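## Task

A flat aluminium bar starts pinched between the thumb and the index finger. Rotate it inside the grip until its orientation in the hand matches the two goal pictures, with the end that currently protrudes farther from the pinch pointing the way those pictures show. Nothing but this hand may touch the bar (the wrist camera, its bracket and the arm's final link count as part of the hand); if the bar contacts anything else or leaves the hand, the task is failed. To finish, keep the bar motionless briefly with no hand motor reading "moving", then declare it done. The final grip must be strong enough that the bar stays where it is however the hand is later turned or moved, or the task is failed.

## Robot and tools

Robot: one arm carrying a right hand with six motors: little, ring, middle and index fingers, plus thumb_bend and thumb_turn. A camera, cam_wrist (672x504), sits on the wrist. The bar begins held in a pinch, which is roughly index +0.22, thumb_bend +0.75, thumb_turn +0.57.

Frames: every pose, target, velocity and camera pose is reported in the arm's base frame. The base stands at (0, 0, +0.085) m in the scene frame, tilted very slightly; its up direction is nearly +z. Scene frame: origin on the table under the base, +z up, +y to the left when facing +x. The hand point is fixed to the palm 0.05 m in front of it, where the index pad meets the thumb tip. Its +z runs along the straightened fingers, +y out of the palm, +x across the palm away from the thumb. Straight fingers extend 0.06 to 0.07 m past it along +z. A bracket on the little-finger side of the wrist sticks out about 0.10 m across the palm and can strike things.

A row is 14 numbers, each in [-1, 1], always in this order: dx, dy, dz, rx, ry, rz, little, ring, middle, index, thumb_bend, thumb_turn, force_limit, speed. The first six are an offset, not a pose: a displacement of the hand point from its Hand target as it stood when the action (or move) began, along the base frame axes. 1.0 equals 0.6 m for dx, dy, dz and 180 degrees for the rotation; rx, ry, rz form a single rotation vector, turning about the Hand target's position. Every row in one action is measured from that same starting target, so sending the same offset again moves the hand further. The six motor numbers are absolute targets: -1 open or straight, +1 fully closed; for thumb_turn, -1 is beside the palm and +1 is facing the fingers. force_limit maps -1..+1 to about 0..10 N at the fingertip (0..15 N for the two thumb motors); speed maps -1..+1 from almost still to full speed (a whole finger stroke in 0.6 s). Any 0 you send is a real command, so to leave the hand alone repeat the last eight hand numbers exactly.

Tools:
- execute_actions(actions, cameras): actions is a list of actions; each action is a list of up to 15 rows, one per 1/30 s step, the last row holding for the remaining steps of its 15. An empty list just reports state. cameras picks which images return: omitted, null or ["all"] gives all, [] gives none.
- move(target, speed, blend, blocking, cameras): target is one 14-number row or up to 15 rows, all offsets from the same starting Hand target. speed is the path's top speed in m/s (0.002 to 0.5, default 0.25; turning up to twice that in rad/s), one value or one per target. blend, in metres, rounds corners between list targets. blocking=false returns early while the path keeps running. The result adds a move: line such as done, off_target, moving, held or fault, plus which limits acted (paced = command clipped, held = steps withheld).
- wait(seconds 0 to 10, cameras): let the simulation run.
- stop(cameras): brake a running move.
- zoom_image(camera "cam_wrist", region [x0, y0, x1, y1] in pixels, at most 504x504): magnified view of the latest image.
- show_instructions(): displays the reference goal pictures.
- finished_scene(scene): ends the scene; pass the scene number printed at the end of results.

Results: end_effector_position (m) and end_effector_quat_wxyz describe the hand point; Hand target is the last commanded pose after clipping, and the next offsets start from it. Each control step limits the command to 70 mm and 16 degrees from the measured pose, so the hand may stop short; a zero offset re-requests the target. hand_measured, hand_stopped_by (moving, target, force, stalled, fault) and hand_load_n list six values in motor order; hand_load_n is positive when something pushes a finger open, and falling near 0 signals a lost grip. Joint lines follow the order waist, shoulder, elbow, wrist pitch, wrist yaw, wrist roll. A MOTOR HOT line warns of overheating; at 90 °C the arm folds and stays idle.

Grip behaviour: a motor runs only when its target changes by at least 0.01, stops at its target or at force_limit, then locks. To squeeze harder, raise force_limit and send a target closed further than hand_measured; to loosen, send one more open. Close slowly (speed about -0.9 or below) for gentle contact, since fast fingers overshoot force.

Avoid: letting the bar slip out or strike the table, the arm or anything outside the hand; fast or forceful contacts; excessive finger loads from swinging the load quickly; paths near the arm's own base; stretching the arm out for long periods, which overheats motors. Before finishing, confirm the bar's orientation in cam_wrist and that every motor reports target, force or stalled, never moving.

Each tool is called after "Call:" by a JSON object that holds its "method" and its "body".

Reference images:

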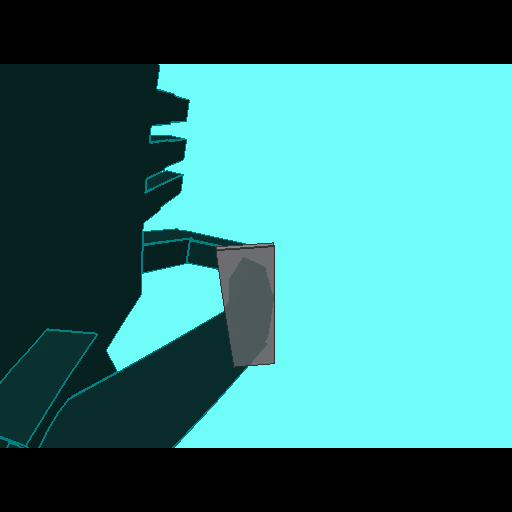

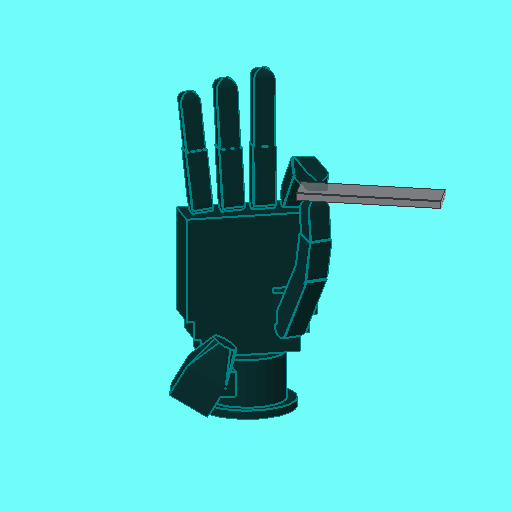

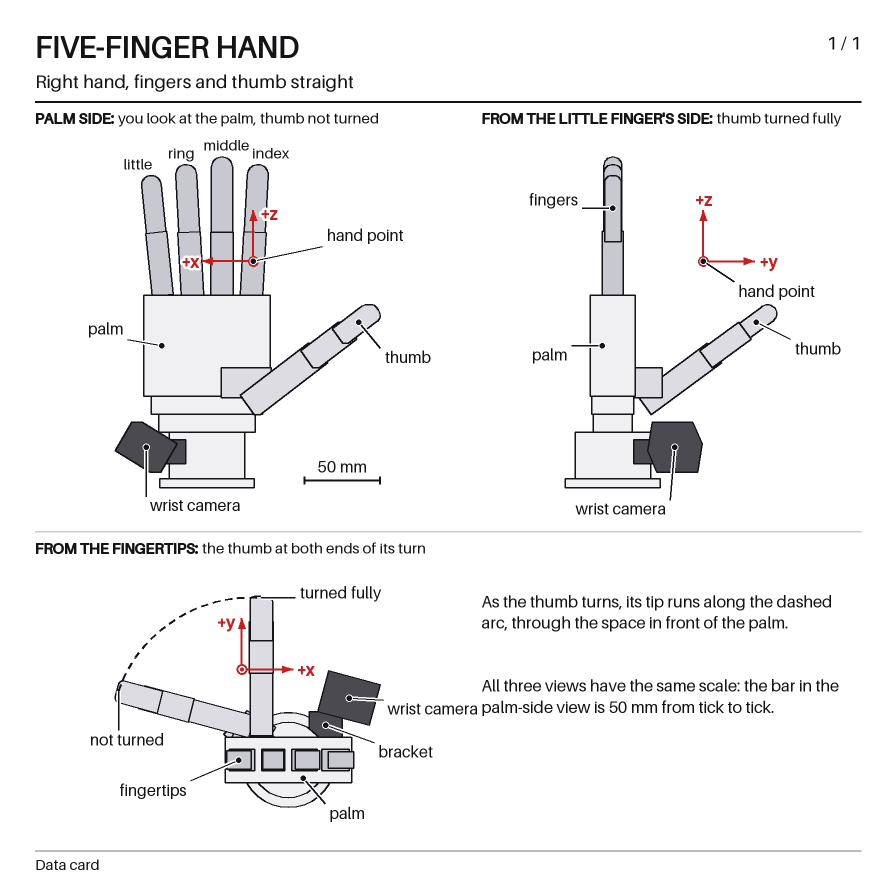

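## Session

Call:
{"method": "execute_actions", "body": {"actions": []}}

Scene clock: 0.00 s.
end_effector_position=(+0.3542, -0.0078, +0.3128) hand_measured=(-1.000, -1.000, -1.000, +0.152, +0.750, +0.570) hand_load_n=(+0.0, -0.5, +0.0, +7.5, +0.0, +0.0) hand_stopped_by=(target, target, target, target, target, target) hand_force_limit=0.00 hand_speed=-0.80 end_effector_quat_wxyz=(+0.505, -0.486, +0.498, -0.511)
Joint positions: [-0.235 0.813 0.787 0.059 -0.216 0.012]
Joint velocities: within noise
Joint torques (N m): no reading
Heat: 29 °C.
Hand target: +0.3540, -0.0077, +0.3116; +0.504, -0.486, +0.498, -0.511

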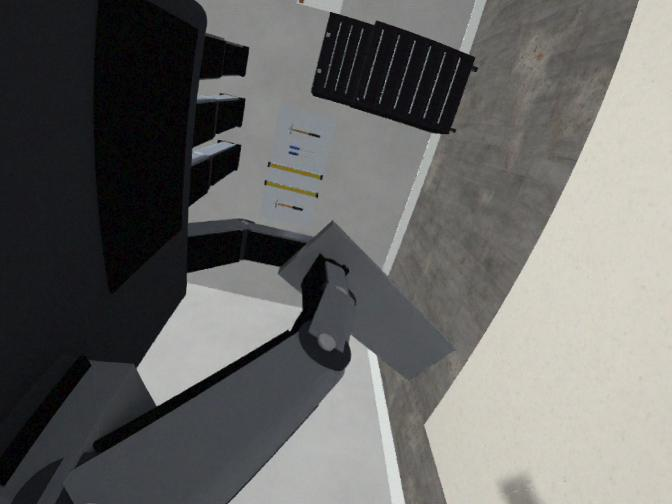

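Call:
{"method": "move", "body": {"target": [0,0,0,-0.53,0,0,-1,-1,-1,0.152,0.75,0.57,0,-0.8], "speed": 0.35}}

Scene clock: 18.33 s.
end_effector_position=(+0.3541, -0.0082, +0.3152) hand_measured=(-1.000, -1.000, -1.000, +0.152, +0.750, +0.570) hand_load_n=(+0.0, +0.0, +0.0, +7.5, +0.0, +0.0) hand_stopped_by=(target, target, target, target, target, target) hand_force_limit=0.00 hand_speed=-0.80 end_effector_quat_wxyz=(+0.016, +0.702, +0.040, +0.711)
Joint positions: [0.297 0.807 0.681 0.139 0.262 -1.652]
Joint torques (N m): [0.59 -0.47 5.55 1.7 0.13 -0.2]
Hand target: +0.3541, -0.0078, +0.3115; +0.020, +0.700, +0.042, +0.712
Off the commanded pose: 0.004 m, 1 deg.
move: done

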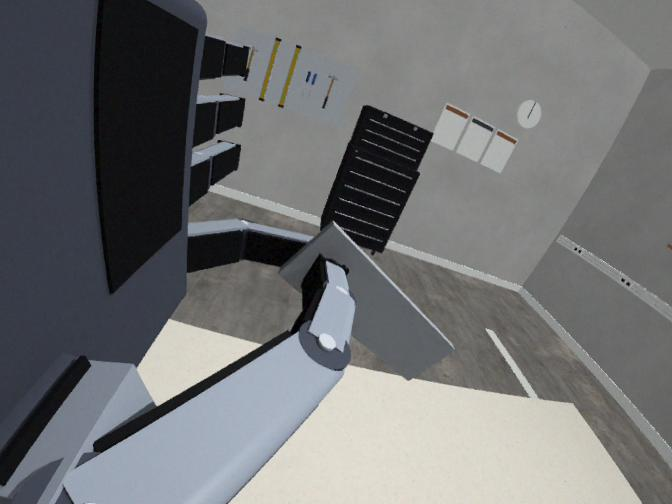

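Call:
{"method": "execute_actions", "body": {"actions": [[[0,0,0,0,0,0,-1,-1,-1,0.14,0.75,0.57,0,-0.999]],[[0,0,0,0,0,0,-1,-1,-1,0.2,0.75,0.57,-1,-0.999]]]}}

Scene clock: 24.87 s.
end_effector_position=(+0.3540, -0.0083, +0.3153) hand_measured=(-1.000, -1.000, -1.000, +0.150, +0.750, +0.570) hand_load_n=(+0.0, +0.0, +0.0, +6.5, -0.5, +0.0) hand_stopped_by=(target, target, target, force, target, target) hand_force_limit=-1.00 hand_speed=-1.00 end_effector_quat_wxyz=(+0.016, +0.702, +0.040, +0.711)
Joint positions: [0.297 0.807 0.68 0.14 0.262 -1.653]
Joint torques (N m): [0.7 -0.54 5.61 1.67 0.11 -0.17]
Hand target: +0.3541, -0.0078, +0.3114; +0.020, +0.700, +0.042, +0.712
Off the commanded pose: 0.004 m, 1 deg.
Step readings (end_effector_position):
0: (+0.3540, -0.0083, +0.3152)
1: (+0.3540, -0.0083, +0.3153)
2: (+0.3540, -0.0083, +0.3153)
4: (+0.3540, -0.0083, +0.3153)
8: (+0.3540, -0.0083, +0.3153)
15: (+0.3540, -0.0083, +0.3153)
16: (+0.3540, -0.0083, +0.3153)
17: (+0.3540, -0.0083, +0.3153)
19: (+0.3540, -0.0083, +0.3153)
23: (+0.3540, -0.0083, +0.3153)
30: (+0.3540, -0.0083, +0.3153)

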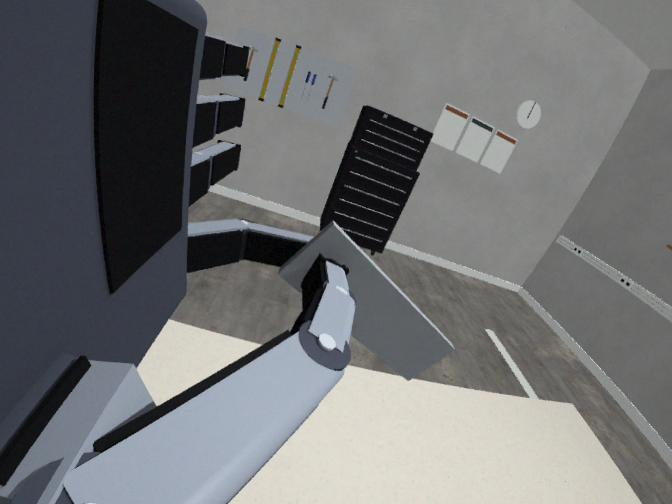

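Call:
{"method": "execute_actions", "body": {"actions": [[[0,0,0,0,0,0,-1,-1,-1,0.139,0.75,0.57,0,-0.999]],[[0,0,0,0,0,0,-1,-1,-1,0.139,0.75,0.57,0,-0.999]],[[0,0,0,0,0,0,-1,-1,-1,0.2,0.75,0.57,-1,-0.999]]]}}

Scene clock: 39.63 s.
end_effector_position=(+0.3540, -0.0084, +0.3154) hand_measured=(-1.000, -1.000, -1.000, +0.146, +0.750, +0.570) hand_load_n=(+0.0, +0.0, +0.0, +4.5, -0.5, +0.0) hand_stopped_by=(target, target, target, force, target, target) hand_force_limit=-1.00 hand_speed=-1.00 end_effector_quat_wxyz=(+0.016, +0.701, +0.040, +0.711)
Joint positions: [0.297 0.807 0.68 0.14 0.263 -1.654]
Joint torques (N m): [0.62 -0.49 5.63 1.7 0.13 -0.17]
Heat: 34 °C.
Hand target: +0.3540, -0.0078, +0.3115; +0.021, +0.700, +0.042, +0.712
Off the commanded pose: 0.004 m, 1 deg.
Step readings (end_effector_position):
0: (+0.3540, -0.0084, +0.3153)
1: (+0.3540, -0.0084, +0.3153)
2: (+0.3540, -0.0084, +0.3153)
4: (+0.3540, -0.0084, +0.3153)
8: (+0.3540, -0.0084, +0.3153)
15: (+0.3540, -0.0083, +0.3154)
16: (+0.3540, -0.0083, +0.3154)
17: (+0.3540, -0.0083, +0.3154)
19: (+0.3540, -0.0083, +0.3154)
23: (+0.3540, -0.0083, +0.3154)
30: (+0.3540, -0.0083, +0.3154)
31: (+0.3540, -0.0083, +0.3154)
32: (+0.3540, -0.0083, +0.3154)
34: (+0.3540, -0.0083, +0.3154)
38: (+0.3540, -0.0083, +0.3154)
45: (+0.3540, -0.0084, +0.3154)

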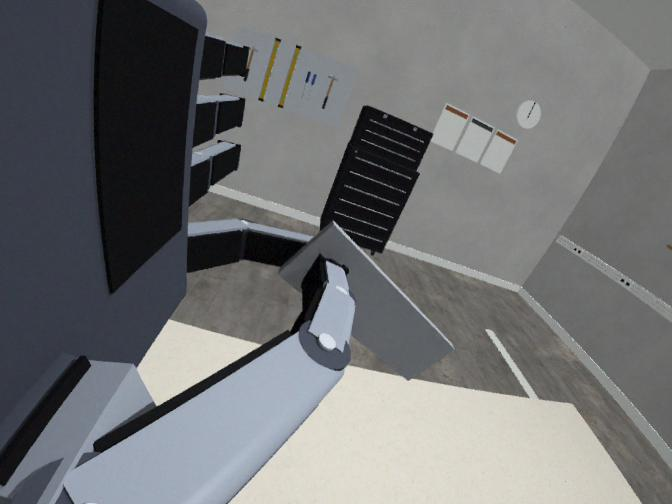

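Call:
{"method": "execute_actions", "body": {"actions": [[[0,0,0,0,0,0,-1,-1,-1,0.135,0.75,0.57,0,-0.999]],[[0,0,0,0,0,0,-1,-1,-1,0.2,0.75,0.57,-1,-0.999]]]}}

Scene clock: 44.57 s.
end_effector_position=(+0.3540, -0.0084, +0.3154) hand_measured=(-1.000, -1.000, -1.000, +0.144, +0.750, +0.570) hand_load_n=(+0.0, +0.0, +0.0, +3.0, +1.0, +0.5) hand_stopped_by=(target, target, target, force, target, target) hand_force_limit=-1.00 hand_speed=-1.00 end_effector_quat_wxyz=(+0.016, +0.701, +0.040, +0.711)
Joint positions: [0.297 0.807 0.68 0.14 0.263 -1.654]
Joint torques (N m): [0.65 -0.43 5.56 1.68 0.12 -0.2]
Hand target: +0.3540, -0.0078, +0.3114; +0.021, +0.700, +0.042, +0.712
Off the commanded pose: 0.004 m, 1 deg.
Step readings (end_effector_position):
0: (+0.3540, -0.0084, +0.3154)
1: (+0.3540, -0.0084, +0.3154)
2: (+0.3540, -0.0084, +0.3154)
4: (+0.3540, -0.0084, +0.3154)
8: (+0.3540, -0.0084, +0.3154)
15: (+0.3540, -0.0084, +0.3154)
16: (+0.3540, -0.0084, +0.3154)
17: (+0.3540, -0.0084, +0.3154)
19: (+0.3540, -0.0084, +0.3154)
23: (+0.3540, -0.0084, +0.3154)
30: (+0.3540, -0.0084, +0.3154)

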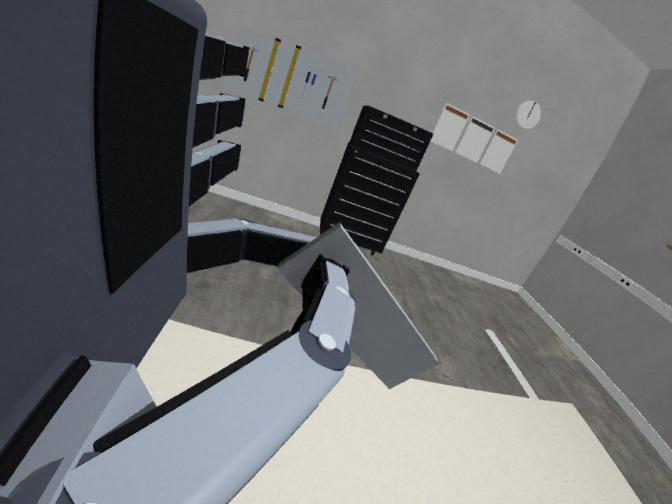

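Call:
{"method": "move", "body": {"target": [0,0,0,-0.1,0,0,-1,-1,-1,0.2,0.75,0.57,-1,-0.999], "speed": 0.2}}

Scene clock: 51.40 s.
end_effector_position=(+0.3542, -0.0084, +0.3158) hand_measured=(-1.000, -1.000, -1.000, +0.144, +0.750, +0.570) hand_load_n=(+0.0, +0.0, +0.0, +3.0, +1.0, +0.0) hand_stopped_by=(target, target, target, force, target, target) hand_force_limit=-1.00 hand_speed=-1.00 end_effector_quat_wxyz=(+0.125, +0.690, +0.150, +0.697)
Joint positions: [0.321 0.807 0.611 0.2 0.284 -1.964]
Joint torques (N m): [0.64 -0.38 5.6 1.7 0.13 -0.19]
Hand target: +0.3540, -0.0078, +0.3116; +0.130, +0.688, +0.153, +0.697
Off the commanded pose: 0.004 m, 1 deg.
move: done

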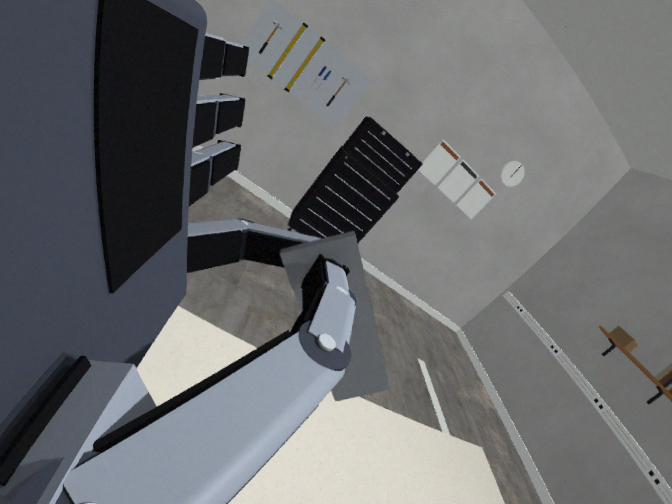

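Call:
{"method": "move", "body": {"target": [0,0,0,-0.034,0,0,-1,-1,-1,0.2,0.75,0.57,-1,-0.999], "speed": 0.2}}

Scene clock: 59.87 s.
end_effector_position=(+0.3544, -0.0086, +0.3156) hand_measured=(-1.000, -1.000, -1.000, +0.144, +0.750, +0.570) hand_load_n=(+0.0, +0.0, +0.0, +3.0, +1.0, +0.5) hand_stopped_by=(target, target, target, force, target, target) hand_force_limit=-1.00 hand_speed=-1.00 end_effector_quat_wxyz=(+0.162, +0.682, +0.187, +0.688)
Joint positions: [0.321 0.807 0.586 0.22 0.284 -2.069]
Joint torques (N m): [0.66 -0.47 5.63 1.7 0.13 -0.21]
Hand target: +0.3540, -0.0078, +0.3115; +0.166, +0.681, +0.190, +0.688
Off the commanded pose: 0.004 m, 1 deg.
move: done

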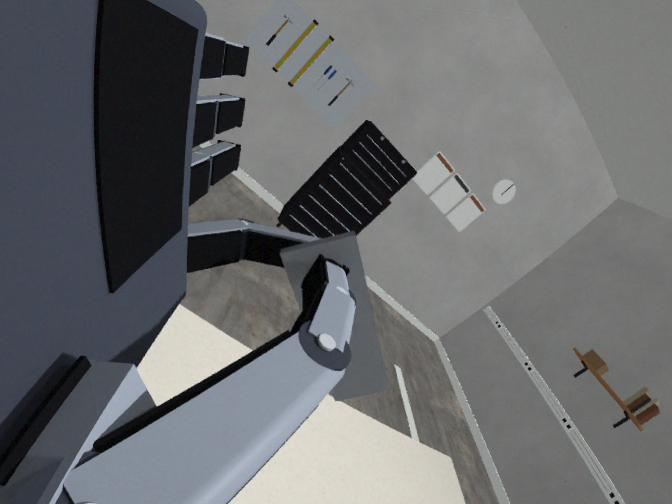

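Call:
{"method": "execute_actions", "body": {"actions": [[[0,0,0,0,0,0,-1,-1,-1,0.133,0.75,0.57,0,-0.999],[0,0,0,0,0,0,-1,-1,-1,0.133,0.75,0.57,0,-0.999],[0,0,0,0,0,0,-1,-1,-1,0.133,0.75,0.57,0,-0.999],[0,0,0,0,0,0,-1,-1,-1,0.133,0.75,0.57,0,-0.999],[0,0,0,0,0,0,-1,-1,-1,0.2,0.75,0.57,-1,-0.999]]]}}

Scene clock: 69.10 s.
end_effector_position=(+0.3544, -0.0086, +0.3159) hand_measured=(-1.000, -1.000, -1.000, +0.144, +0.750, +0.570) hand_load_n=(+0.0, +0.0, +0.0, +2.5, +1.5, +0.5) hand_stopped_by=(target, target, target, force, target, target) hand_force_limit=-1.00 hand_speed=-1.00 end_effector_quat_wxyz=(+0.162, +0.682, +0.187, +0.688)
Joint positions: [0.321 0.807 0.586 0.221 0.284 -2.07]
Joint torques (N m): [0.66 -0.43 5.65 1.69 0.12 -0.17]
Hand target: +0.3540, -0.0078, +0.3116; +0.166, +0.681, +0.190, +0.688
Off the commanded pose: 0.004 m, 1 deg.
Step readings (end_effector_position):
0: (+0.3544, -0.0086, +0.3159)
1: (+0.3544, -0.0086, +0.3159)
2: (+0.3544, -0.0086, +0.3159)
4: (+0.3544, -0.0086, +0.3159)
8: (+0.3544, -0.0086, +0.3159)
15: (+0.3544, -0.0086, +0.3159)

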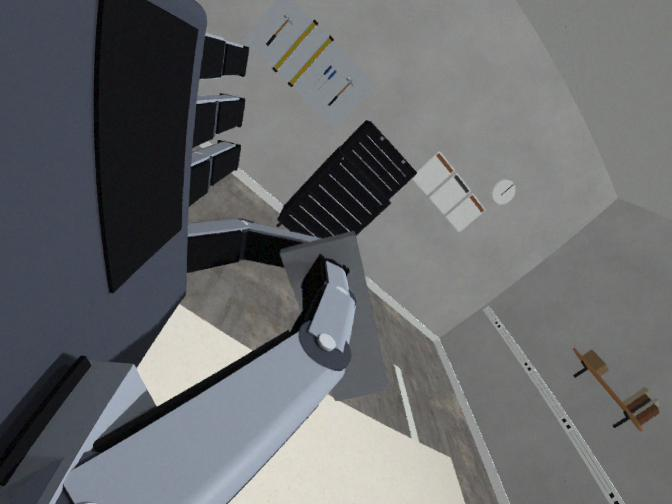

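Call:
{"method": "execute_actions", "body": {"actions": [[[0,0,0,0,0,0,-1,-1,-1,0.132,0.75,0.57,0,-0.999],[0,0,0,0,0,0,-1,-1,-1,0.132,0.75,0.57,0,-0.999],[0,0,0,0,0,0,-1,-1,-1,0.132,0.75,0.57,0,-0.999],[0,0,0,0,0,0,-1,-1,-1,0.132,0.75,0.57,0,-0.999],[0,0,0,0,0,0,-1,-1,-1,0.2,0.75,0.57,-1,-0.999]]]}}

Scene clock: 78.33 s.
end_effector_position=(+0.3544, -0.0086, +0.3160) hand_measured=(-1.000, -1.000, -1.000, +0.144, +0.750, +0.570) hand_load_n=(+0.0, +0.0, +0.0, +2.5, +1.0, +0.5) hand_stopped_by=(target, target, target, force, target, target) hand_force_limit=-1.00 hand_speed=-1.00 end_effector_quat_wxyz=(+0.162, +0.682, +0.188, +0.688)
Joint positions: [0.321 0.807 0.586 0.221 0.284 -2.071]
Joint torques (N m): [0.66 -0.47 5.57 1.67 0.11 -0.16]
Hand target: +0.3540, -0.0078, +0.3116; +0.166, +0.680, +0.190, +0.688
Off the commanded pose: 0.004 m, 1 deg.
Step readings (end_effector_position):
0: (+0.3544, -0.0086, +0.3159)
1: (+0.3544, -0.0086, +0.3160)
2: (+0.3544, -0.0086, +0.3160)
4: (+0.3544, -0.0086, +0.3160)
8: (+0.3544, -0.0086, +0.3160)
15: (+0.3544, -0.0086, +0.3160)

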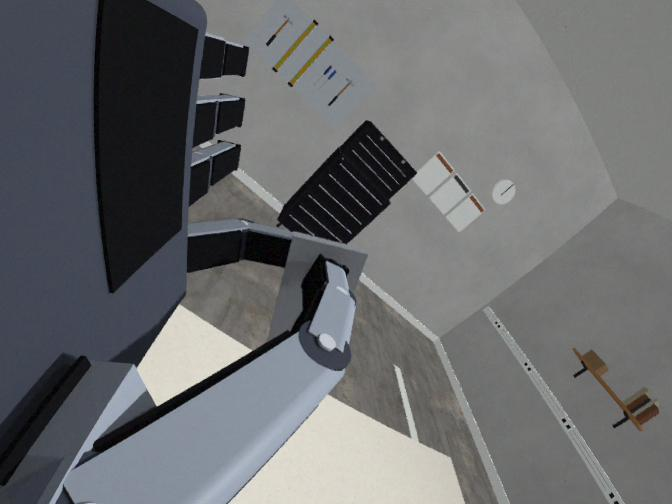

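Call:
{"method": "move", "body": {"target": [0,0,0,0.45,0,0,-1,-1,-1,0.2,0.75,0.57,-1,-0.999], "speed": 0.2}}

Scene clock: 98.47 s.
end_effector_position=(+0.3556, -0.0078, +0.3005) hand_measured=(-1.000, -1.000, -1.000, +0.144, +0.750, +0.570) hand_load_n=(+0.0, +0.0, +0.0, +3.0, +1.0, +0.0) hand_stopped_by=(target, target, target, force, target, target) hand_force_limit=-1.00 hand_speed=-1.00 end_effector_quat_wxyz=(-0.308, +0.633, -0.304, +0.642)
Joint positions: [0.03 0.807 0.781 0.04 0.03 -0.676]
Joint torques (N m): [-0.76 -0.9 8.72 1.44 -0.13 0.05]
Hand target: +0.3541, -0.0078, +0.3115; -0.315, +0.626, -0.302, +0.646
Off the commanded pose: 0.011 m, 1 deg.
move: off_target

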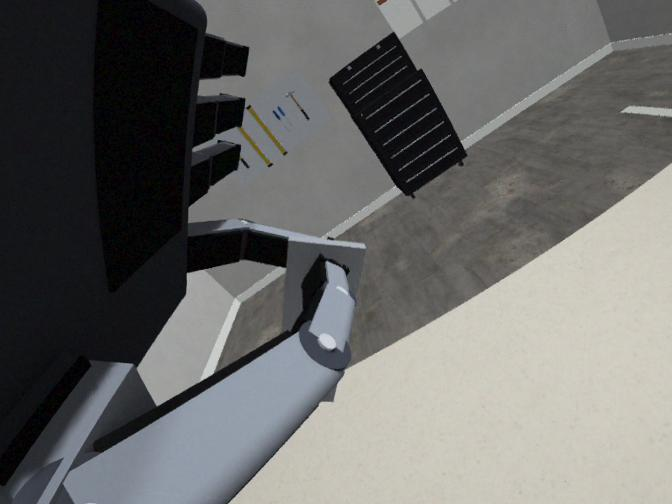

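Call:
{"method": "move", "body": {"target": [0,0,0,0.055,0,0,-1,-1,-1,0.2,0.75,0.57,-1,-0.999], "speed": 0.2}}

Scene clock: 105.63 s.
end_effector_position=(+0.3554, -0.0079, +0.3011) hand_measured=(-1.000, -1.000, -1.000, +0.144, +0.750, +0.570) hand_load_n=(+0.0, +0.0, +0.0, +2.5, +1.5, +0.0) hand_stopped_by=(target, target, target, force, target, target) hand_force_limit=-1.00 hand_speed=-1.00 end_effector_quat_wxyz=(-0.361, +0.603, -0.359, +0.614)
Joint positions: [-0.038 0.807 0.787 0.036 -0.033 -0.502]
Joint torques (N m): [-0.83 -0.84 8.7 1.42 -0.12 0.04]
Hand target: +0.3541, -0.0078, +0.3116; -0.368, +0.596, -0.357, +0.618
Off the commanded pose: 0.010 m, 1 deg.
move: done

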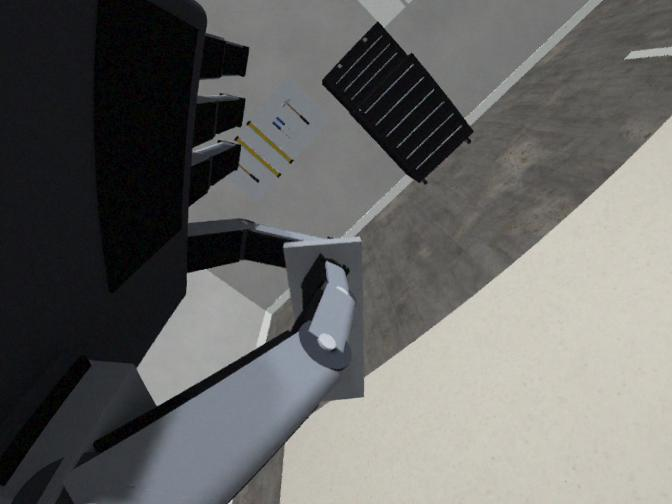

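Call:
{"method": "execute_actions", "body": {"actions": [[[0,0,0,0,0,0,-1,-1,-1,0.25,0.75,0.57,0.8,-0.96]]]}}

Call:
{"method": "wait", "body": {"seconds": 0.5}}

Scene clock: 113.07 s.
Off the commanded pose: 0.011 m, 1 deg.
Step readings (end_effector_position):
0: (+0.3554, -0.0077, +0.3011)
1: (+0.3554, -0.0077, +0.3011)
2: (+0.3554, -0.0077, +0.3011)
4: (+0.3554, -0.0077, +0.3011)
8: (+0.3554, -0.0077, +0.3011)
15: (+0.3554, -0.0077, +0.3011)

Scene clock: 113.57 s.
end_effector_position=(+0.3554, -0.0077, +0.3011) hand_measured=(-1.000, -1.000, -1.000, +0.154, +0.750, +0.570) hand_load_n=(+0.0, +0.0, -0.5, +8.5, +2.0, -0.5) hand_stopped_by=(target, target, target, force, target, target) hand_force_limit=0.80 hand_speed=-0.96 end_effector_quat_wxyz=(-0.362, +0.603, -0.359, +0.614)
Joint positions: [-0.038 0.807 0.787 0.036 -0.034 -0.501]
Joint torques (N m): [-0.75 -0.81 8.7 1.43 -0.12 0.03]
Hand target: +0.3541, -0.0078, +0.3117; -0.368, +0.596, -0.357, +0.618
Off the commanded pose: 0.011 m, 1 deg.
wait: 0.50 s; at rest by 0.17 s

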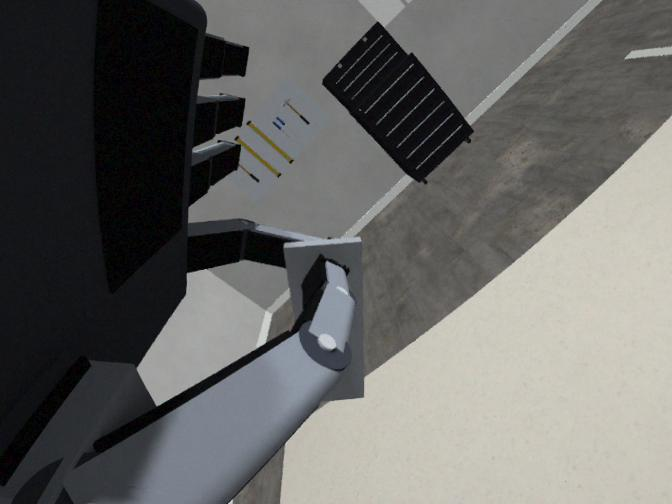

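The bar now matches the goal pictures and is held still and firmly. I am done.

Call:
{"method": "finished_scene", "body": {"scene": 3}}

The scene is finished: the task was done.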